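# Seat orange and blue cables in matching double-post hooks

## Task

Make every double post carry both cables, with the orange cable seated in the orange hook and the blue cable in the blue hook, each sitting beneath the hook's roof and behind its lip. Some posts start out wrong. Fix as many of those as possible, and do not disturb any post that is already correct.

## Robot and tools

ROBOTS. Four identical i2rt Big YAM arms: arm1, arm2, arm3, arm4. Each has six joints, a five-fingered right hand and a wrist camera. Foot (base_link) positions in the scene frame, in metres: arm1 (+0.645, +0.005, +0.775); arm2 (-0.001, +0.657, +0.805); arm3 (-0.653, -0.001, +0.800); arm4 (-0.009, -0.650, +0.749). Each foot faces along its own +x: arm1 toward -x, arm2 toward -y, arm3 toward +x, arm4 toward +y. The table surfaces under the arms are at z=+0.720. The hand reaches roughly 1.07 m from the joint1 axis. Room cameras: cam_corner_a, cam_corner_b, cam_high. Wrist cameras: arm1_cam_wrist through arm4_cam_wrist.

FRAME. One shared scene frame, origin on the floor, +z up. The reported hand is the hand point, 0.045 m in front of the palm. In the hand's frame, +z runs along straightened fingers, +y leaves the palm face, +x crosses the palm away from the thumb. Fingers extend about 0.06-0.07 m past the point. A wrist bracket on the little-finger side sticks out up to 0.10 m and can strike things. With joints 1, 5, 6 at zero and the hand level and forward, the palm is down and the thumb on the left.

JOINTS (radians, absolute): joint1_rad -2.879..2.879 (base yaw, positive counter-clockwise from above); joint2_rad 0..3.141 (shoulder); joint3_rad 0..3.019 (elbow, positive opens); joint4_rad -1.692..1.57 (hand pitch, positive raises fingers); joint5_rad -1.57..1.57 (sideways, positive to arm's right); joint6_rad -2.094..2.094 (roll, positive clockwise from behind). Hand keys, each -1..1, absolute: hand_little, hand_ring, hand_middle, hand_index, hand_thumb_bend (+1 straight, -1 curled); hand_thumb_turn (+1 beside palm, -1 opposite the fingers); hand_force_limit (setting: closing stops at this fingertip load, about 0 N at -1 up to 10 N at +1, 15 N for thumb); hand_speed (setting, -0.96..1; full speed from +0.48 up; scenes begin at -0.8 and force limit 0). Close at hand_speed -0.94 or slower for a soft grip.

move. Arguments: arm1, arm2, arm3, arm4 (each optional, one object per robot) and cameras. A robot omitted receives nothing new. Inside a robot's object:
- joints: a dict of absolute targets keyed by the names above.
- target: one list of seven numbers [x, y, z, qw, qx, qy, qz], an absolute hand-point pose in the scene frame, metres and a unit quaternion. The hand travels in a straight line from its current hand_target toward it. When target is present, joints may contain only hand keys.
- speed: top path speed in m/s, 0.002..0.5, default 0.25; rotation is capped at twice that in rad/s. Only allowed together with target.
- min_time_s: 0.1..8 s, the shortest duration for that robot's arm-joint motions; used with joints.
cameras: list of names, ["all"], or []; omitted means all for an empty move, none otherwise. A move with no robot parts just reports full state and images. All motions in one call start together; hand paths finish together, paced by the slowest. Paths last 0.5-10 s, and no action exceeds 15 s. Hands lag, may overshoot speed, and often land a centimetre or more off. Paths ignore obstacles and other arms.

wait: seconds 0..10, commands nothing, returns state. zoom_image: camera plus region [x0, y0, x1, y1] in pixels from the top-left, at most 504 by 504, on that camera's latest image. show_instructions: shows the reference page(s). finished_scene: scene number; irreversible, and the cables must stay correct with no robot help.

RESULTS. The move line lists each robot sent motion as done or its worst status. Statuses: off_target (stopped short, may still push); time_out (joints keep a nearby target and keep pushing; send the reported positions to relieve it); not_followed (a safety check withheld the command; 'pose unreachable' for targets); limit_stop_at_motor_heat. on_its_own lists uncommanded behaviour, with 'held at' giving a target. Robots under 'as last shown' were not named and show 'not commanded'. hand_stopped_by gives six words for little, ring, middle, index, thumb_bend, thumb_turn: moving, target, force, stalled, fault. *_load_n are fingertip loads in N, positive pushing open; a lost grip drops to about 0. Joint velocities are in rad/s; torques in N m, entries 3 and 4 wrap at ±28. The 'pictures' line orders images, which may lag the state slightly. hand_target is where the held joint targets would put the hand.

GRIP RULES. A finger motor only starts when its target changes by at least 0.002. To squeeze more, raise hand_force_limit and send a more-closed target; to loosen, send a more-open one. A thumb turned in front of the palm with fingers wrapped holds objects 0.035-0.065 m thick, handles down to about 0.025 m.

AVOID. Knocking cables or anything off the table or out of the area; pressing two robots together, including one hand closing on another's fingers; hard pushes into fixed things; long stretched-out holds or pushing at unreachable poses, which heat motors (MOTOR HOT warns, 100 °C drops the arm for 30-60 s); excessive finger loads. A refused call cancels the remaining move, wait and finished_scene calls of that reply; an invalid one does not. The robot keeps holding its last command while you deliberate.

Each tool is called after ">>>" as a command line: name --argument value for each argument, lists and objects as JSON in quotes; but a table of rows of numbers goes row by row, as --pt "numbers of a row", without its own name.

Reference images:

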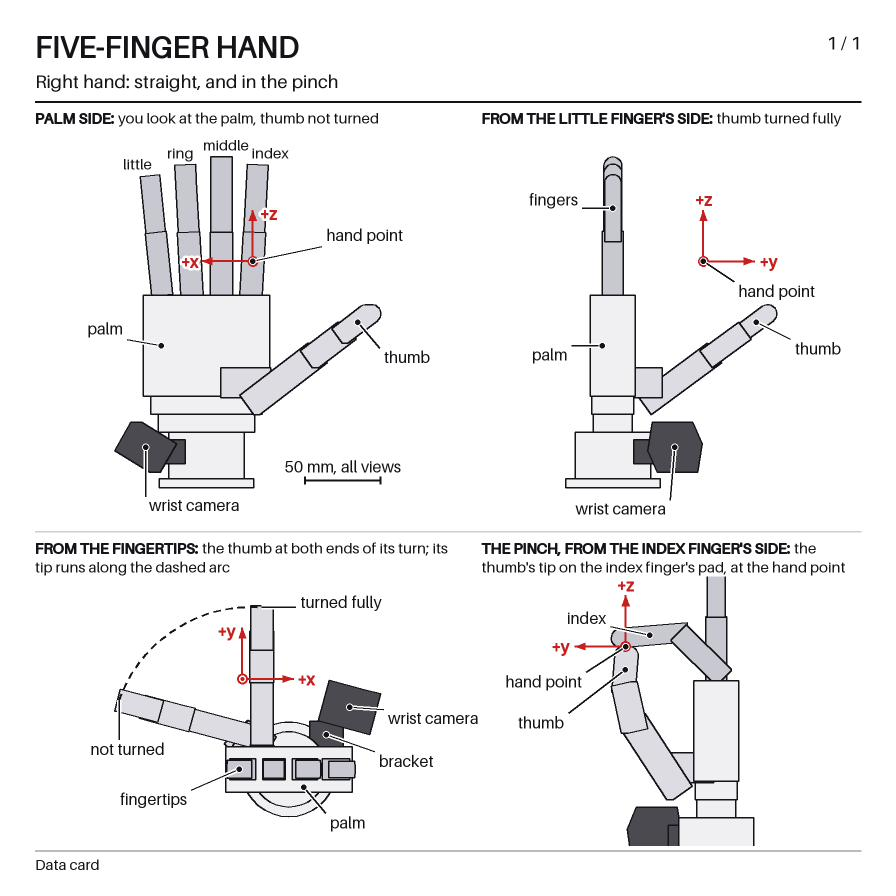

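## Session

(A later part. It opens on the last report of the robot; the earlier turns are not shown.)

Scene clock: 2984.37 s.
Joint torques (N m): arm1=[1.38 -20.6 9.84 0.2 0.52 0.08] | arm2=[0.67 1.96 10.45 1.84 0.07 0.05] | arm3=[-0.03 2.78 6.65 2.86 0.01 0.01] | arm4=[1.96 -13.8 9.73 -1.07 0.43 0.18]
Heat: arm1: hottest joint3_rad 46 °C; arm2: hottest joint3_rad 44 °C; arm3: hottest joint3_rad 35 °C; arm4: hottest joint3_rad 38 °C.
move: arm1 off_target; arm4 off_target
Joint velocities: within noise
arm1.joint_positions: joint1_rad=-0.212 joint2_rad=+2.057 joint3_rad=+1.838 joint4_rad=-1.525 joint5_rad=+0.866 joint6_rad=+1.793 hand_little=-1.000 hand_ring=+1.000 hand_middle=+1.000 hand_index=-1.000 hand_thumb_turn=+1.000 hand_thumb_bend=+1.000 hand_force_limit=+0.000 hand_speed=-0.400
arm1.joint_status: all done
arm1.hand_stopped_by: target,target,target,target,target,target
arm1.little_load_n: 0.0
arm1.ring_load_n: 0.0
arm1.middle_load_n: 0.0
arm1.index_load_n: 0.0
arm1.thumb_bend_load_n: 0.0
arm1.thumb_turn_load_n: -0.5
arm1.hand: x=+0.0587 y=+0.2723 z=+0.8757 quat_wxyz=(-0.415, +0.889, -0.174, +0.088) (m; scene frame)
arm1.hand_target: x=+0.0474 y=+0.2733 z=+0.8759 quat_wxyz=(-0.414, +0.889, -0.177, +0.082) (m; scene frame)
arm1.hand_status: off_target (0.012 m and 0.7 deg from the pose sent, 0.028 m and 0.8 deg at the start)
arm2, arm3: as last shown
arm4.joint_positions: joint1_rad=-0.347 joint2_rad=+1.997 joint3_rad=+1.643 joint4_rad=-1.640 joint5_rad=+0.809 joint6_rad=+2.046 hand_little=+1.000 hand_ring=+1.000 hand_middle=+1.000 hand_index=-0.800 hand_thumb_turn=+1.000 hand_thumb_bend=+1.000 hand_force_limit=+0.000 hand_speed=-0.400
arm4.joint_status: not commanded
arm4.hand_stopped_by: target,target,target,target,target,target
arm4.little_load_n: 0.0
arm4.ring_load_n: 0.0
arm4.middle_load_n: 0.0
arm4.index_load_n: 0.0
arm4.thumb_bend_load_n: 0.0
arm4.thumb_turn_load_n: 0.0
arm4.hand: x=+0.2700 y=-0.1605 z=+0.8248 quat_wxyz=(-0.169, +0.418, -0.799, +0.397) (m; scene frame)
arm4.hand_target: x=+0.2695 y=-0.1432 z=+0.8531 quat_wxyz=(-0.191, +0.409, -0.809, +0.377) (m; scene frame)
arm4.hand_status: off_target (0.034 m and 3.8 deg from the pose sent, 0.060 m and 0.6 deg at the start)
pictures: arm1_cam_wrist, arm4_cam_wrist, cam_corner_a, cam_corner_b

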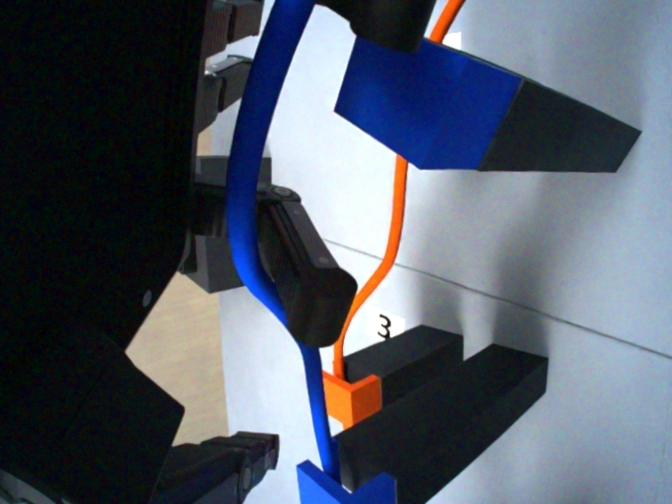

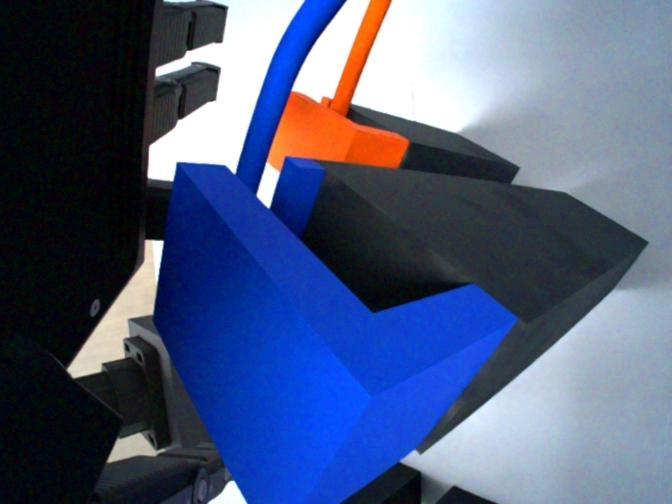

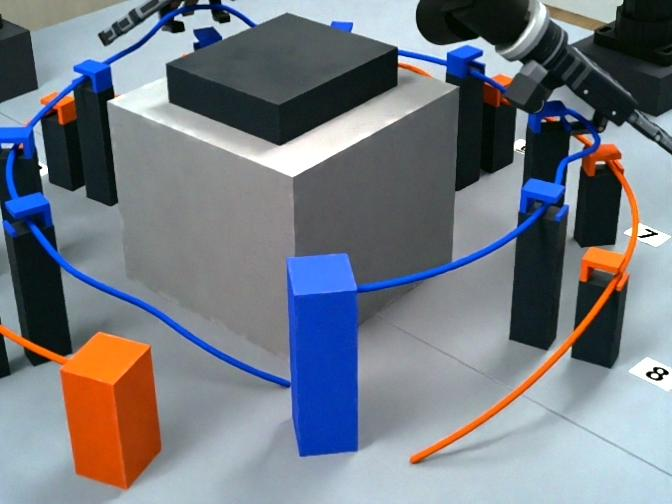

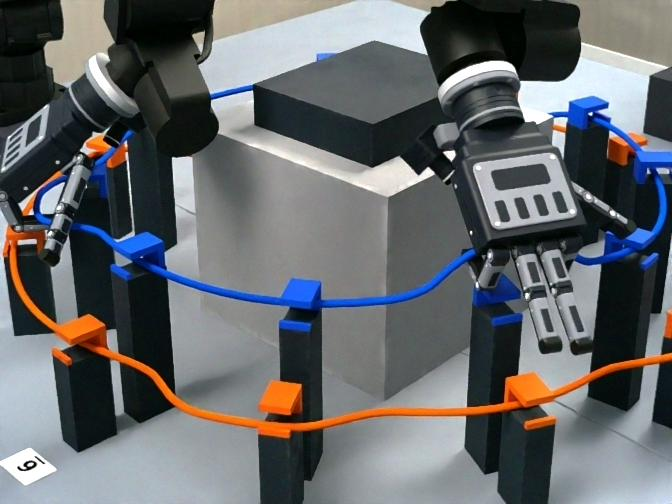

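>>> move --arm4 '{"target": [0.2726, -0.135, 0.874, -0.1906, 0.4087, -0.8089, 0.3772], "speed": 0.07}' --arm1 '{"target": [0.065, 0.2995, 0.878, -0.4144, 0.8887, -0.1776, 0.0828], "speed": 0.06}' --cameras '["arm4_cam_wrist", "arm1_cam_wrist", "cam_corner_a", "cam_corner_b"]'

>>> zoom_image --camera "cam_corner_a" --region '[500, 60, 660, 220]'

>>> zoom_image --camera "cam_corner_b" --region '[440, 200, 620, 380]'

Scene clock: 3027.50 s.
Joint torques (N m): arm1=[0.67 -23.53 6.6 0.95 0.71 -0.09] | arm2=[0.73 2.02 10.43 1.76 0.08 0.11] | arm3=[0.09 2.67 6.64 2.71 -0.02 0.01] | arm4=[1.67 -14.74 9.92 -1.02 0.49 0.01]
Heat: arm1: hottest joint3_rad 46 °C; arm2: hottest joint3_rad 44 °C; arm3: hottest joint3_rad 35 °C; arm4: hottest joint3_rad 43 °C.
move: arm1 done; arm4 off_target
Joint velocities: within noise
arm1.joint_positions: joint1_rad=-0.251 joint2_rad=+2.057 joint3_rad=+1.824 joint4_rad=-1.470 joint5_rad=+0.867 joint6_rad=+1.738 hand_little=-1.000 hand_ring=+1.000 hand_middle=+1.000 hand_index=-1.000 hand_thumb_turn=+1.000 hand_thumb_bend=+1.000 hand_force_limit=+0.000 hand_speed=-0.400
arm1.joint_status: not commanded
arm1.hand_stopped_by: target,target,target,target,target,target
arm1.little_load_n: 0.0
arm1.ring_load_n: 0.0
arm1.middle_load_n: 0.0
arm1.index_load_n: 0.0
arm1.thumb_bend_load_n: 0.0
arm1.thumb_turn_load_n: 0.0
arm1.hand: x=+0.0643 y=+0.2954 z=+0.8691 quat_wxyz=(-0.413, +0.889, -0.175, +0.090) (m; scene frame)
arm1.hand_target: x=+0.0650 y=+0.2994 z=+0.8780 quat_wxyz=(-0.415, +0.889, -0.178, +0.083) (m; scene frame)
arm1.hand_status: done (0.010 m and 0.9 deg from the pose sent, 0.028 m and 0.7 deg at the start)
arm2, arm3: as last shown
arm4.joint_positions: joint1_rad=-0.347 joint2_rad=+1.997 joint3_rad=+1.689 joint4_rad=-1.672 joint5_rad=+0.808 joint6_rad=+2.047 hand_little=+1.000 hand_ring=+1.000 hand_middle=+1.000 hand_index=-0.800 hand_thumb_turn=+1.000 hand_thumb_bend=+1.000 hand_force_limit=+0.000 hand_speed=-0.400
arm4.joint_status: not commanded
arm4.hand_stopped_by: target,target,target,target,target,target
arm4.little_load_n: -0.5
arm4.ring_load_n: 0.0
arm4.middle_load_n: 0.0
arm4.index_load_n: 0.0
arm4.thumb_bend_load_n: 0.0
arm4.thumb_turn_load_n: -0.5
arm4.hand: x=+0.2726 y=-0.1521 z=+0.8407 quat_wxyz=(-0.173, +0.416, -0.801, +0.393) (m; scene frame)
arm4.hand_target: x=+0.2722 y=-0.1366 z=+0.8737 quat_wxyz=(-0.194, +0.412, -0.809, +0.372) (m; scene frame)
arm4.hand_status: off_target (0.037 m and 3.0 deg from the pose sent, 0.055 m and 3.8 deg at the start; a joint's target at an end of its range on 28 of 38 steps)
pictures: arm1_cam_wrist, arm4_cam_wrist, cam_corner_a, cam_corner_b

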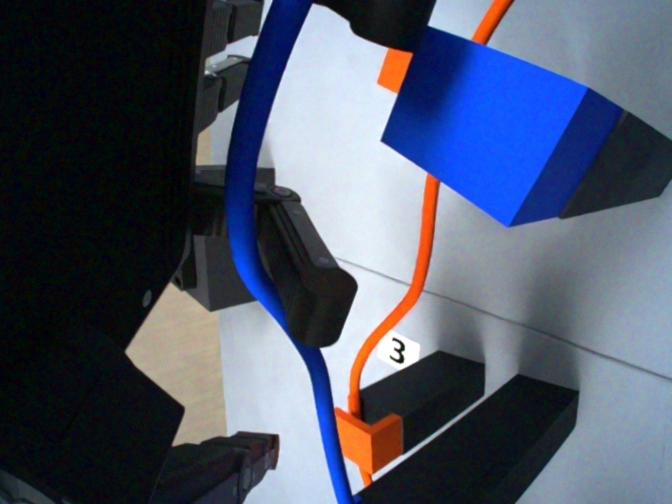

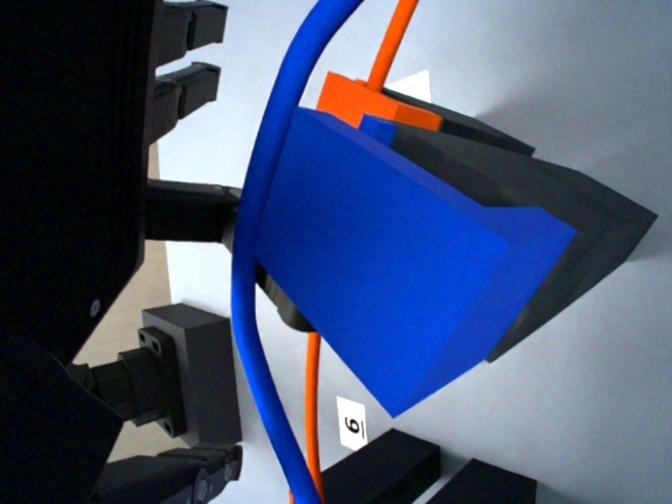

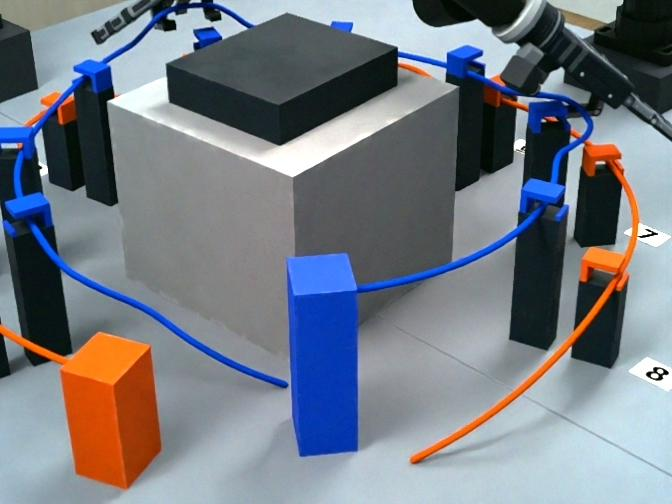

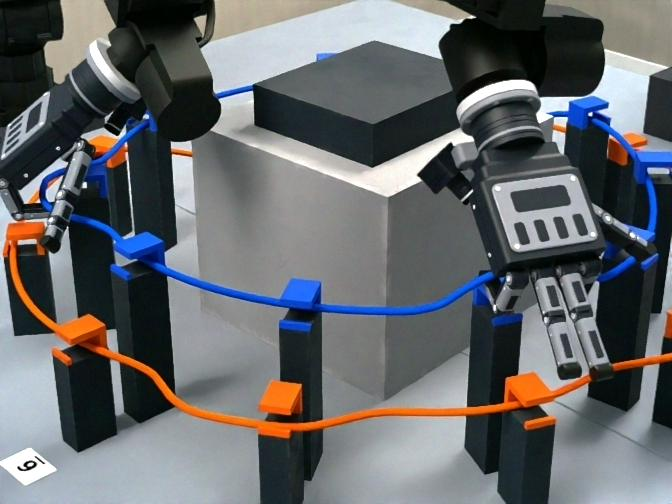

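Scaled by 3.150.

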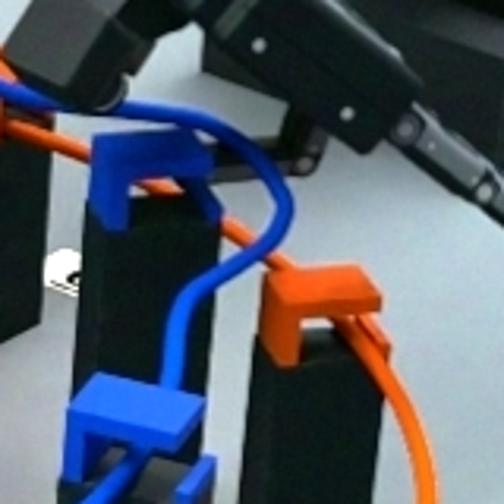

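Scaled by 2.800.

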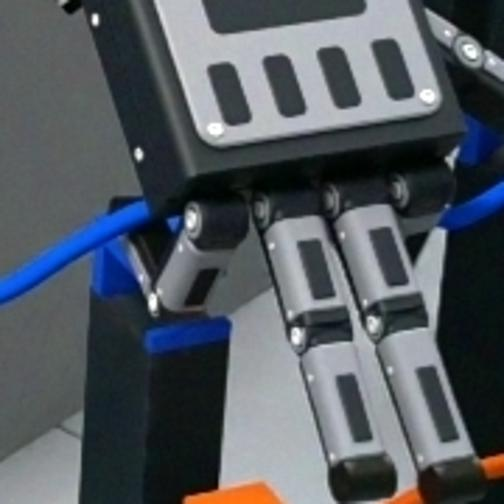

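>>> move --arm4 '{"target": [0.266, -0.132, 0.876, -0.1906, 0.4087, -0.8089, 0.3772], "speed": 0.05, "joints": {"hand_little": -0.8}}' --arm1 '{"target": [0.0685, 0.2975, 0.839, -0.4144, 0.8887, -0.1776, 0.0828], "speed": 0.06}' --cameras '["arm4_cam_wrist", "arm1_cam_wrist", "cam_corner_a", "cam_corner_b"]'

>>> zoom_image --camera "cam_corner_a" --region '[500, 60, 660, 220]'

>>> zoom_image --camera "cam_corner_b" --region '[440, 200, 620, 380]'

Scene clock: 3075.17 s.
Joint torques (N m): arm1=[0.79 -19.37 5.49 1.42 0.27 0.04] | arm2=[0.73 2.02 10.41 1.78 0.06 0.07] | arm3=[0.44 2.84 6.57 2.89 0 0] | arm4=[1.96 -14.92 9.77 -1.02 0.44 0.08]
Heat: arm1: hottest joint3_rad 46 °C; arm2: hottest joint3_rad 44 °C; arm3: hottest joint3_rad 35 °C; arm4: hottest joint3_rad 43 °C.
move: arm1 off_target; arm4 off_target
Joint velocities: within noise
arm1.joint_positions: joint1_rad=-0.251 joint2_rad=+2.033 joint3_rad=+1.762 joint4_rad=-1.388 joint5_rad=+0.879 joint6_rad=+1.727 hand_little=-1.000 hand_ring=+1.000 hand_middle=+1.000 hand_index=-1.000 hand_thumb_turn=+1.000 hand_thumb_bend=+1.000 hand_force_limit=+0.000 hand_speed=-0.400
arm1.joint_status: not commanded
arm1.hand_stopped_by: target,target,target,target,target,target
arm1.little_load_n: -6.0
arm1.ring_load_n: 0.0
arm1.middle_load_n: 0.0
arm1.index_load_n: 0.0
arm1.thumb_bend_load_n: 0.0
arm1.thumb_turn_load_n: 0.0
arm1.hand: x=+0.0653 y=+0.2967 z=+0.8626 quat_wxyz=(-0.419, +0.887, -0.179, +0.072) (m; scene frame)
arm1.hand_target: x=+0.0691 y=+0.2971 z=+0.8394 quat_wxyz=(-0.414, +0.889, -0.178, +0.083) (m; scene frame)
arm1.hand_status: off_target (0.024 m and 1.4 deg from the pose sent, 0.030 m and 0.9 deg at the start)
arm2, arm3: as last shown
arm2.little_load_n: -0.5
arm4.joint_positions: joint1_rad=-0.337 joint2_rad=+1.997 joint3_rad=+1.689 joint4_rad=-1.672 joint5_rad=+0.806 joint6_rad=+2.047 hand_little=-0.800 hand_ring=+1.000 hand_middle=+1.000 hand_index=-0.800 hand_thumb_turn=+1.000 hand_thumb_bend=+1.000 hand_force_limit=+0.000 hand_speed=-0.400
arm4.joint_status: all done
arm4.hand_stopped_by: target,target,target,target,target,target
arm4.little_load_n: 0.0
arm4.ring_load_n: 0.0
arm4.middle_load_n: 0.0
arm4.index_load_n: 0.0
arm4.thumb_bend_load_n: 0.0
arm4.thumb_turn_load_n: 0.0
arm4.hand: x=+0.2672 y=-0.1493 z=+0.8404 quat_wxyz=(-0.174, +0.420, -0.800, +0.392) (m; scene frame)
arm4.hand_target: x=+0.2657 y=-0.1338 z=+0.8755 quat_wxyz=(-0.197, +0.414, -0.809, +0.368) (m; scene frame)
arm4.hand_status: off_target (0.040 m and 3.0 deg from the pose sent, 0.041 m and 3.0 deg at the start; a joint's target at an end of its range on 46 of 47 steps)
pictures: arm1_cam_wrist, arm4_cam_wrist, cam_corner_a, cam_corner_b

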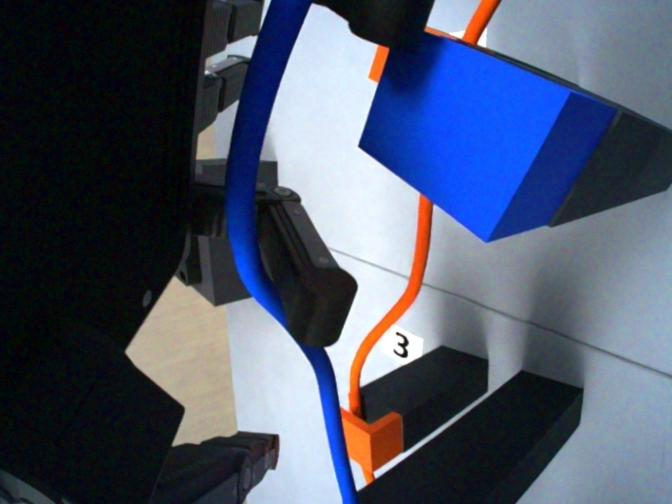

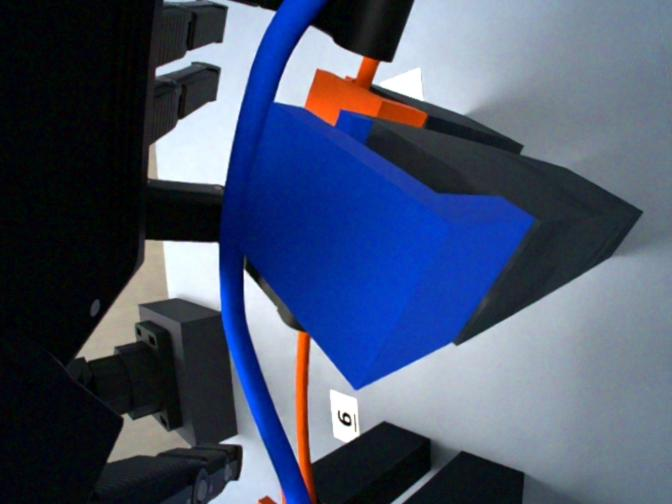

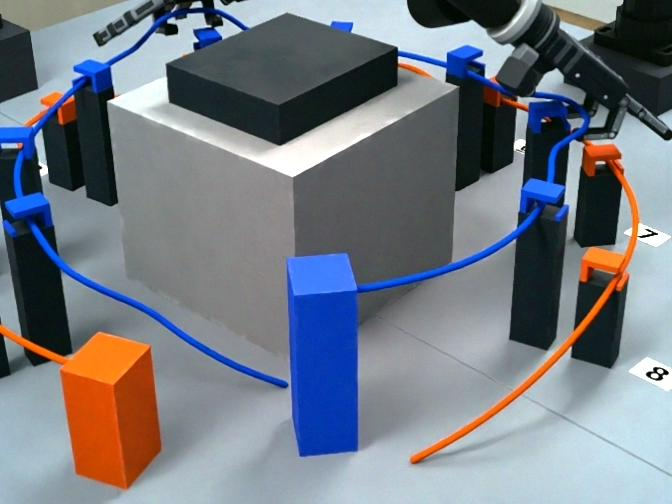

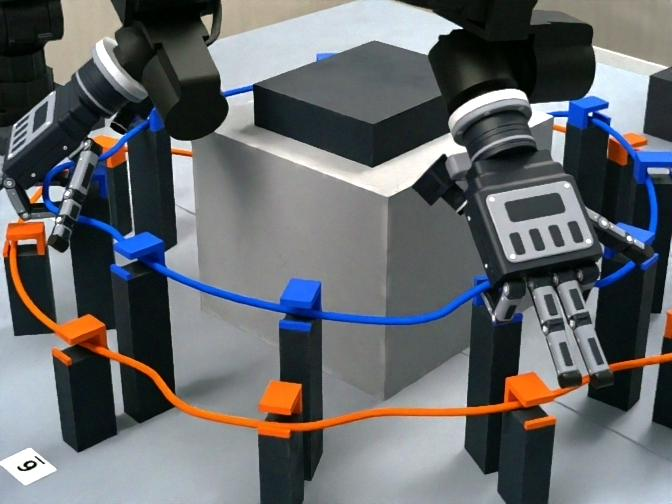

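Scaled by 3.150.

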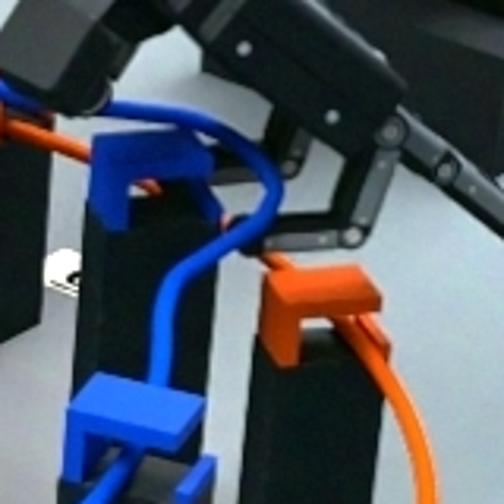

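Scaled by 2.800.

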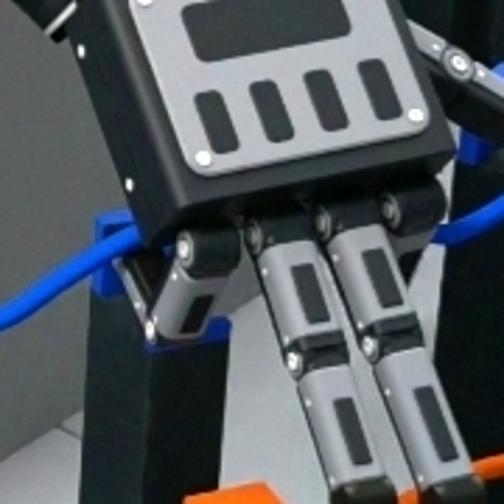

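>>> move --arm4 '{"target": [0.2523, -0.1222, 0.880, -0.1906, 0.4087, -0.8089, 0.3772], "speed": 0.05}' --arm1 '{"target": [0.0755, 0.3045, 0.876, -0.4144, 0.8887, -0.1776, 0.0828], "speed": 0.07}' --cameras '["arm4_cam_wrist", "arm1_cam_wrist", "cam_corner_a", "cam_corner_b"]'

>>> zoom_image --camera "cam_corner_a" --region '[500, 60, 660, 220]'

>>> zoom_image --camera "cam_corner_b" --region '[440, 200, 620, 380]'

Scene clock: 3139.87 s.
Joint torques (N m): arm1=[0.26 -23.06 7.58 0.23 0.53 -0.04] | arm2=[0.85 2.37 10.62 1.76 0.1 0.06] | arm3=[0.09 2.78 6.6 2.89 0 -0.07] | arm4=[1.61 -15.15 9.96 -1.01 0.41 0.18]
Heat: arm1: hottest joint3_rad 43 °C; arm2: hottest joint3_rad 44 °C; arm3: hottest joint3_rad 35 °C; arm4: hottest joint3_rad 43 °C.
move: arm1 off_target; arm4 off_target
Joint velocities: within noise
arm1.joint_positions: joint1_rad=-0.259 joint2_rad=+2.031 joint3_rad=+1.762 joint4_rad=-1.415 joint5_rad=+0.873 joint6_rad=+1.718 hand_little=-1.000 hand_ring=+1.000 hand_middle=+1.000 hand_index=-1.000 hand_thumb_turn=+1.000 hand_thumb_bend=+1.000 hand_force_limit=+0.000 hand_speed=-0.400
arm1.joint_status: not commanded
arm1.hand_stopped_by: target,target,target,target,target,target
arm1.little_load_n: 0.0
arm1.ring_load_n: 0.0
arm1.middle_load_n: 0.0
arm1.index_load_n: 0.5
arm1.thumb_bend_load_n: 0.0
arm1.thumb_turn_load_n: 0.0
arm1.hand: x=+0.0739 y=+0.2980 z=+0.8626 quat_wxyz=(-0.415, +0.889, -0.173, +0.086) (m; scene frame)
arm1.hand_target: x=+0.0756 y=+0.3043 z=+0.8758 quat_wxyz=(-0.414, +0.889, -0.177, +0.083) (m; scene frame)
arm1.hand_status: off_target (0.015 m and 0.7 deg from the pose sent, 0.018 m and 1.4 deg at the start)
arm2, arm3: as last shown
arm2.little_load_n: 0.0
arm4.joint_positions: joint1_rad=-0.311 joint2_rad=+1.995 joint3_rad=+1.694 joint4_rad=-1.672 joint5_rad=+0.797 joint6_rad=+2.047 hand_little=-0.800 hand_ring=+1.000 hand_middle=+1.000 hand_index=-0.800 hand_thumb_turn=+1.000 hand_thumb_bend=+1.000 hand_force_limit=+0.000 hand_speed=-0.400
arm4.joint_status: not commanded
arm4.hand_stopped_by: target,target,target,target,target,target
arm4.little_load_n: 0.0
arm4.ring_load_n: 0.0
arm4.middle_load_n: 0.0
arm4.index_load_n: 0.0
arm4.thumb_bend_load_n: 0.0
arm4.thumb_turn_load_n: 0.0
arm4.hand: x=+0.2528 y=-0.1402 z=+0.8422 quat_wxyz=(-0.178, +0.430, -0.797, +0.385) (m; scene frame)
arm4.hand_target: x=+0.2521 y=-0.1242 z=+0.8796 quat_wxyz=(-0.204, +0.418, -0.809, +0.358) (m; scene frame)
arm4.hand_status: off_target (0.042 m and 3.2 deg from the pose sent, 0.050 m and 3.0 deg at the start; a joint's target at an end of its range on 33 of 34 steps)
pictures: arm1_cam_wrist, arm4_cam_wrist, cam_corner_a, cam_corner_b

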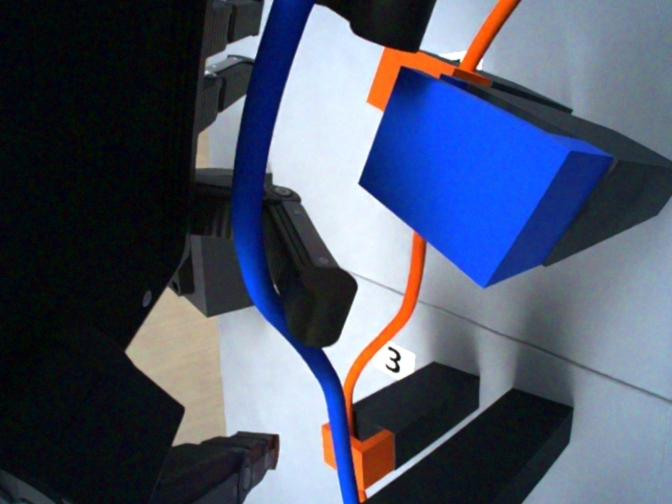

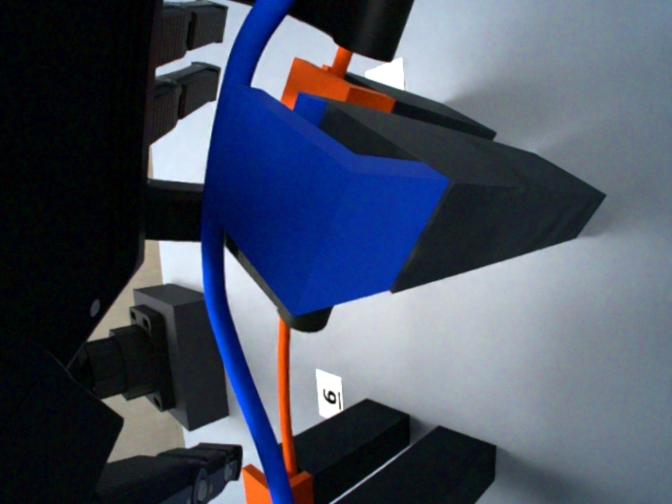

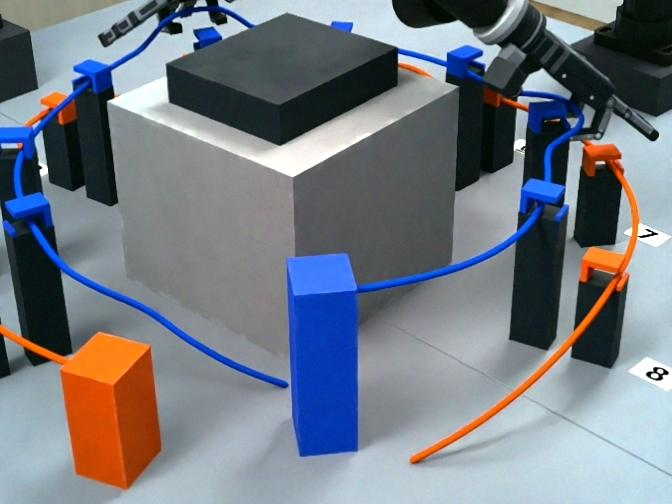

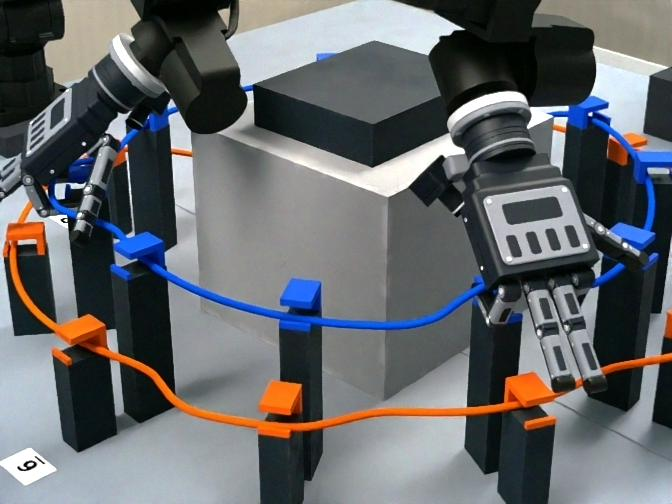

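Scaled by 3.150.

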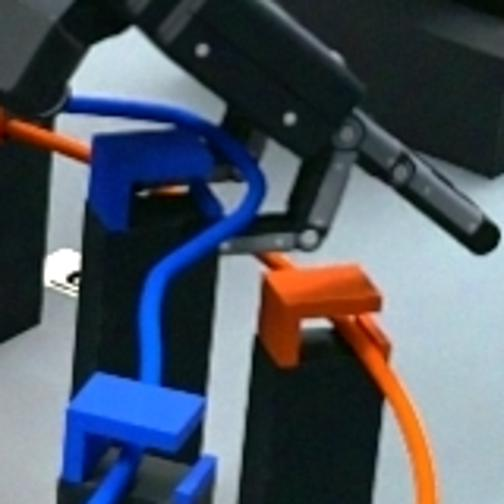

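Scaled by 2.800.

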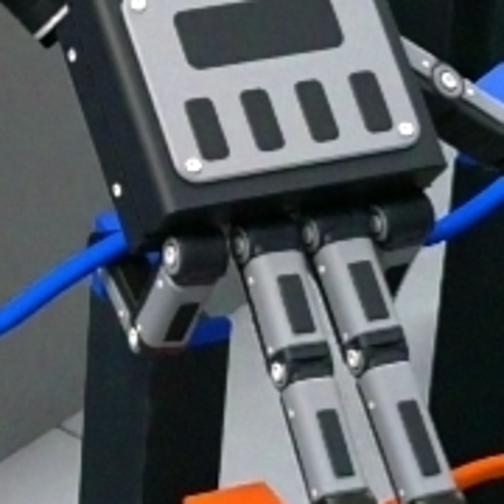

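>>> move --arm4 '{"target": [0.2424, -0.114, 0.880, -0.1906, 0.4087, -0.8089, 0.3772], "speed": 0.04}' --arm1 '{"target": [0.0725, 0.3005, 0.835, -0.4144, 0.8887, -0.1776, 0.0828], "speed": 0.07}' --cameras '["arm4_cam_wrist", "arm1_cam_wrist", "cam_corner_a", "cam_corner_b"]'

>>> zoom_image --camera "cam_corner_a" --region '[500, 60, 660, 220]'

>>> zoom_image --camera "cam_corner_b" --region '[440, 200, 620, 380]'

Scene clock: 3165.93 s.
Joint torques (N m): arm1=[0.79 -19.6 6.46 0.98 0.49 0.03] | arm2=[0.32 1.96 10.48 1.8 0.07 0.08] | arm3=[0.38 2.55 6.67 2.76 0 -0.01] | arm4=[1.96 -14.92 10.07 -1.02 0.41 0.19]
Heat: arm1: hottest joint3_rad 44 °C; arm2: hottest joint3_rad 44 °C; arm3: hottest joint3_rad 35 °C; arm4: hottest joint3_rad 44 °C.
move: arm1 off_target; arm4 off_target
Joint velocities: within noise
arm1.joint_positions: joint1_rad=-0.259 joint2_rad=+2.031 joint3_rad=+1.729 joint4_rad=-1.356 joint5_rad=+0.873 joint6_rad=+1.718 hand_little=-1.000 hand_ring=+1.000 hand_middle=+1.000 hand_index=-1.000 hand_thumb_turn=+1.000 hand_thumb_bend=+1.000 hand_force_limit=+0.000 hand_speed=-0.400
arm1.joint_status: not commanded
arm1.hand_stopped_by: target,target,target,target,target,target
arm1.little_load_n: 0.0
arm1.ring_load_n: 0.0
arm1.middle_load_n: 0.0
arm1.index_load_n: 0.0
arm1.thumb_bend_load_n: 0.0
arm1.thumb_turn_load_n: -0.5
arm1.hand: x=+0.0716 y=+0.2986 z=+0.8505 quat_wxyz=(-0.416, +0.888, -0.178, +0.075) (m; scene frame)
arm1.hand_target: x=+0.0728 y=+0.3003 z=+0.8351 quat_wxyz=(-0.414, +0.889, -0.178, +0.083) (m; scene frame)
arm1.hand_status: off_target (0.016 m and 0.9 deg from the pose sent, 0.028 m and 0.7 deg at the start)
arm2, arm3: as last shown
arm4.joint_positions: joint1_rad=-0.294 joint2_rad=+1.995 joint3_rad=+1.703 joint4_rad=-1.672 joint5_rad=+0.791 joint6_rad=+2.055 hand_little=-0.800 hand_ring=+1.000 hand_middle=+1.000 hand_index=-0.800 hand_thumb_turn=+1.000 hand_thumb_bend=+1.000 hand_force_limit=+0.000 hand_speed=-0.400
arm4.joint_status: not commanded
arm4.hand_stopped_by: target,target,target,target,target,target
arm4.little_load_n: 0.0
arm4.ring_load_n: 0.0
arm4.middle_load_n: 0.0
arm4.index_load_n: 0.0
arm4.thumb_bend_load_n: 0.0
arm4.thumb_turn_load_n: 0.0
arm4.hand: x=+0.2443 y=-0.1327 z=+0.8444 quat_wxyz=(-0.183, +0.432, -0.798, +0.378) (m; scene frame)
arm4.hand_target: x=+0.2422 y=-0.1160 z=+0.8795 quat_wxyz=(-0.207, +0.422, -0.809, +0.352) (m; scene frame)
arm4.hand_status: off_target (0.040 m and 3.1 deg from the pose sent, 0.047 m and 3.2 deg at the start; a joint's target at an end of its range on 35 of 36 steps)
pictures: arm1_cam_wrist, arm4_cam_wrist, cam_corner_a, cam_corner_b

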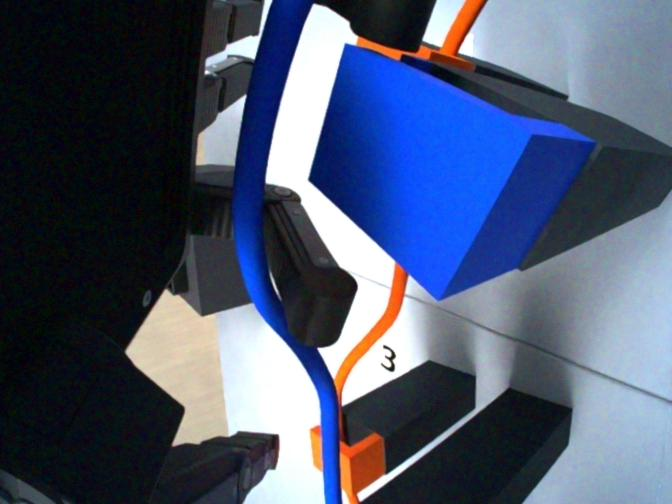

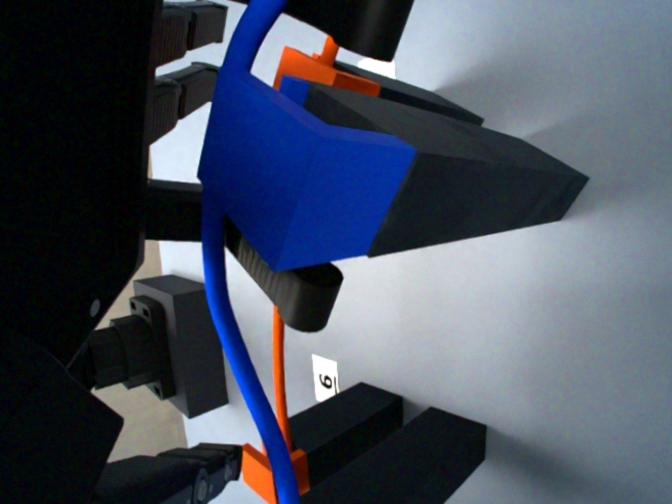

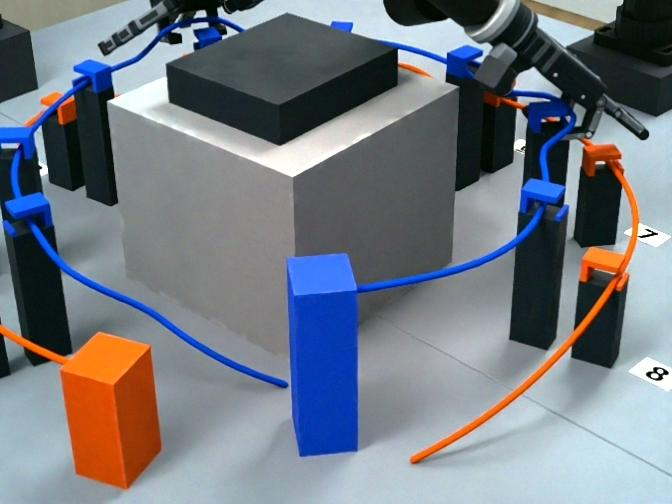

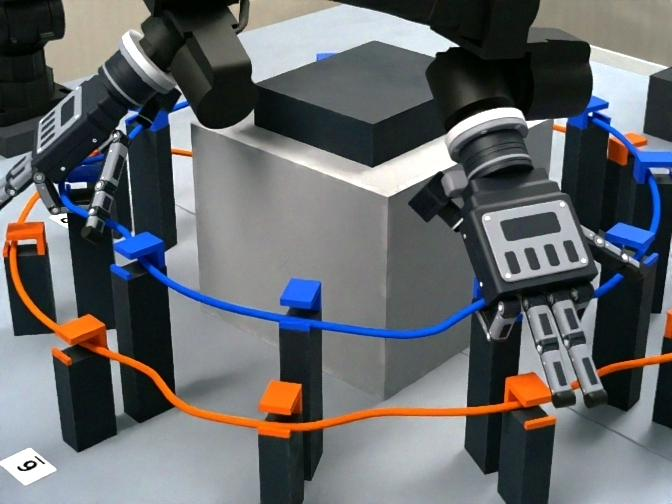

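Scaled by 3.150.

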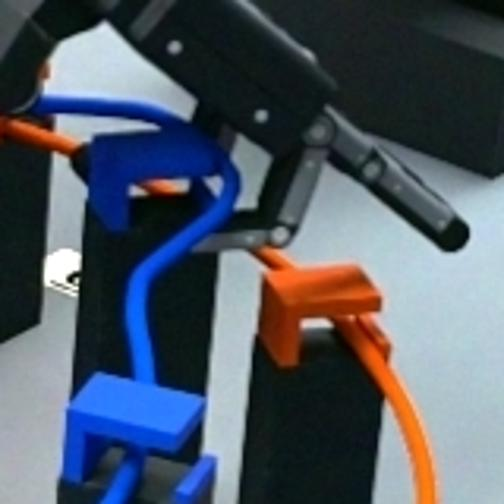

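Scaled by 2.800.

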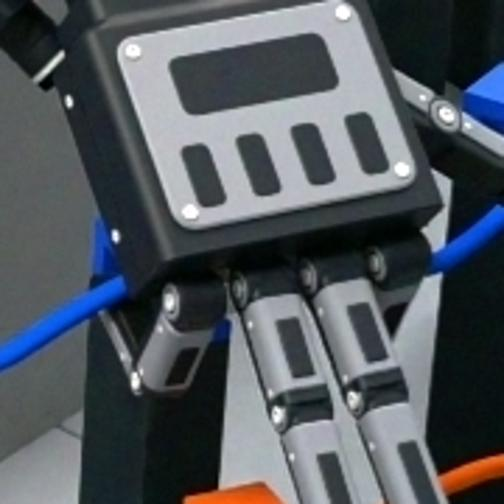

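>>> move --cameras '["cam_corner_a", "arm3_cam_wrist", "cam_corner_b", "cam_high"]'

>>> zoom_image --camera "cam_corner_a" --region '[515, 80, 595, 140]'

>>> zoom_image --camera "arm3_cam_wrist" --region '[320, 120, 440, 210]'

>>> zoom_image --camera "cam_corner_b" --region '[20, 120, 180, 280]'

Scene clock: 3204.20 s.
Joint torques (N m): arm1=[0.91 -19.55 6.45 1.02 0.49 0.03] | arm2=[1.2 2.37 10.52 1.87 0.08 0.08] | arm3=[0.5 2.9 6.48 2.8 0.02 -0.03] | arm4=[2.02 -14.97 10.06 -0.99 0.4 0.19]
Heat: arm1: hottest joint3_rad 44 °C; arm2: hottest joint3_rad 45 °C; arm3: hottest joint3_rad 35 °C; arm4: hottest joint3_rad 42 °C.
Joint velocities: within noise
arm1.joint_positions: joint1_rad=-0.259 joint2_rad=+2.031 joint3_rad=+1.729 joint4_rad=-1.355 joint5_rad=+0.873 joint6_rad=+1.718 hand_little=-1.000 hand_ring=+1.000 hand_middle=+1.000 hand_index=-1.000 hand_thumb_turn=+1.000 hand_thumb_bend=+1.000 hand_force_limit=+0.000 hand_speed=-0.400
arm1.joint_status: not commanded
arm1.hand_stopped_by: target,target,target,target,target,target
arm1.little_load_n: 0.5
arm1.ring_load_n: 0.0
arm1.middle_load_n: 0.0
arm1.index_load_n: 0.0
arm1.thumb_bend_load_n: 0.0
arm1.thumb_turn_load_n: -0.5
arm1.hand: x=+0.0715 y=+0.2987 z=+0.8505 quat_wxyz=(-0.416, +0.888, -0.178, +0.075) (m; scene frame)
arm1.hand_target: x=+0.0728 y=+0.3003 z=+0.8351 quat_wxyz=(-0.414, +0.889, -0.178, +0.083) (m; scene frame)
arm1.hand_status: off_target (0.016 m and 0.9 deg from the pose sent, 0.028 m and 0.7 deg at the start)
arm2.joint_positions: joint1_rad=+0.990 joint2_rad=+0.695 joint3_rad=+1.429 joint4_rad=-1.193 joint5_rad=-0.003 joint6_rad=-1.307 hand_little=+1.000 hand_ring=+1.000 hand_middle=+1.000 hand_index=+1.000 hand_thumb_turn=+1.000 hand_thumb_bend=+1.000 hand_force_limit=+0.000 hand_speed=-0.400
arm2.joint_status: not commanded
arm2.hand_stopped_by: target,target,target,target,target,target
arm2.little_load_n: 0.0
arm2.ring_load_n: -0.5
arm2.middle_load_n: 0.0
arm2.index_load_n: 0.0
arm2.thumb_bend_load_n: 0.0
arm2.thumb_turn_load_n: 0.0
arm2.hand: x=+0.2054 y=+0.4670 z=+1.3281 quat_wxyz=(+0.076, +0.777, -0.339, +0.525) (m; scene frame)
arm2.hand_target: x=+0.2058 y=+0.4697 z=+1.3357 quat_wxyz=(+0.073, +0.775, -0.338, +0.529) (m; scene frame)
arm2.hand_status: not commanded
arm3.joint_positions: joint1_rad=-0.045 joint2_rad=+0.578 joint3_rad=+1.347 joint4_rad=-1.048 joint5_rad=-0.002 joint6_rad=-1.274 hand_little=+1.000 hand_ring=+1.000 hand_middle=+1.000 hand_index=+1.000 hand_thumb_turn=+1.000 hand_thumb_bend=+1.000 hand_force_limit=+0.000 hand_speed=-0.500
arm3.joint_status: not commanded
arm3.hand_stopped_by: target,target,target,target,target,target
arm3.little_load_n: -0.5
arm3.ring_load_n: -0.5
arm3.middle_load_n: -0.5
arm3.index_load_n: 0.0
arm3.thumb_bend_load_n: 0.0
arm3.thumb_turn_load_n: 0.0
arm3.hand: x=-0.3978 y=-0.0633 z=+1.3428 quat_wxyz=(-0.079, +0.785, -0.135, +0.600) (m; scene frame)
arm3.hand_target: x=-0.3954 y=-0.0671 z=+1.3445 quat_wxyz=(-0.078, +0.779, -0.145, +0.605) (m; scene frame)
arm3.hand_status: not commanded
arm4.joint_positions: joint1_rad=-0.294 joint2_rad=+1.995 joint3_rad=+1.703 joint4_rad=-1.672 joint5_rad=+0.791 joint6_rad=+2.055 hand_little=-0.800 hand_ring=+1.000 hand_middle=+1.000 hand_index=-0.800 hand_thumb_turn=+1.000 hand_thumb_bend=+1.000 hand_force_limit=+0.000 hand_speed=-0.400
arm4.joint_status: not commanded
arm4.hand_stopped_by: target,target,target,target,target,target
arm4.little_load_n: 0.0
arm4.ring_load_n: 0.0
arm4.middle_load_n: 0.0
arm4.index_load_n: 0.0
arm4.thumb_bend_load_n: 0.0
arm4.thumb_turn_load_n: -0.5
arm4.hand: x=+0.2443 y=-0.1327 z=+0.8444 quat_wxyz=(-0.183, +0.432, -0.798, +0.378) (m; scene frame)
arm4.hand_target: x=+0.2422 y=-0.1160 z=+0.8795 quat_wxyz=(-0.207, +0.422, -0.809, +0.352) (m; scene frame)
arm4.hand_status: off_target (0.040 m and 3.1 deg from the pose sent, 0.047 m and 3.2 deg at the start; a joint's target at an end of its range on 35 of 36 steps)
pictures: arm3_cam_wrist, cam_corner_a, cam_corner_b, cam_high

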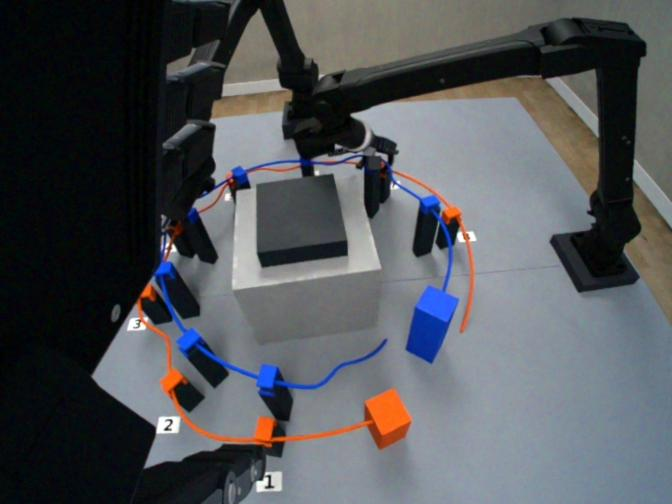

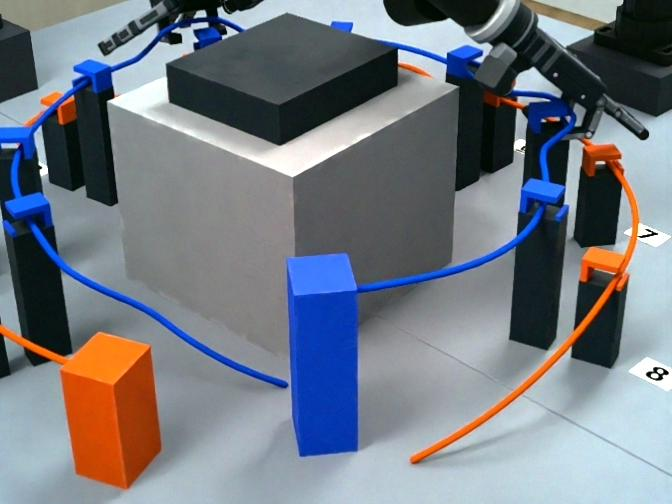

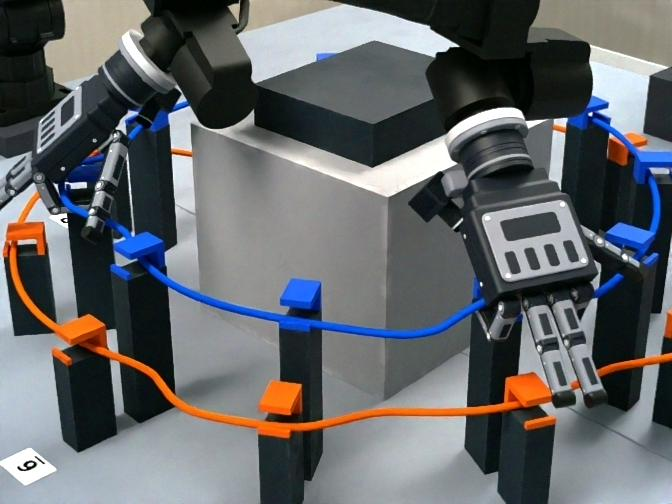

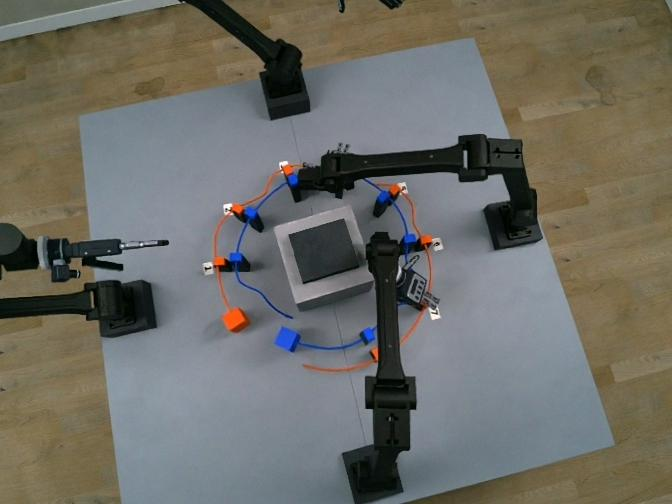

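Scaled by 6.300.

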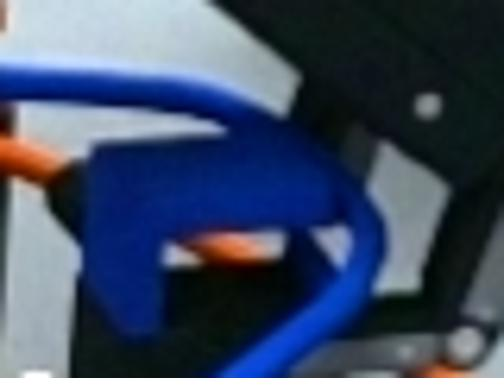

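Scaled by 4.200 from the camera's 672x504 image, which has a finer 960x720 frame.

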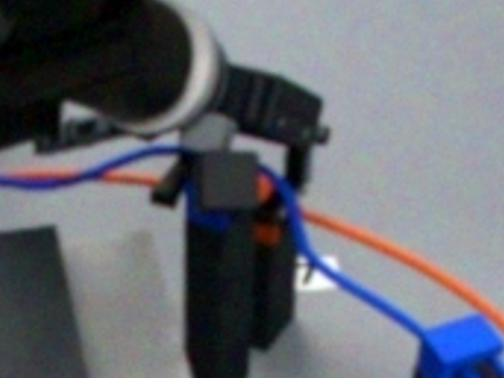

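Scaled by 3.150.

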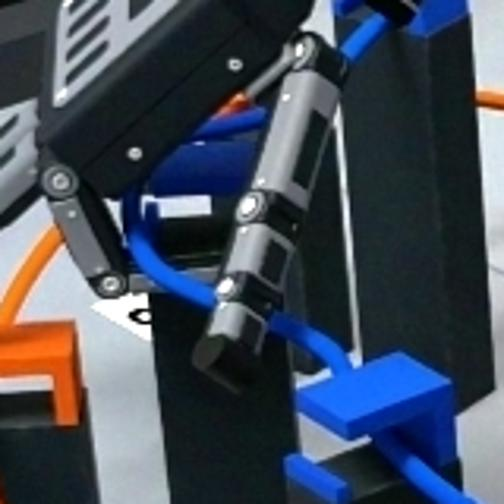

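>>> zoom_image --camera "cam_corner_b" --region '[40, 145, 110, 215]'

Scaled by 7.200.

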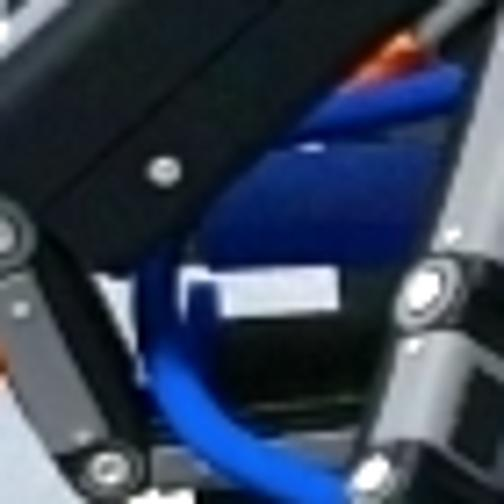

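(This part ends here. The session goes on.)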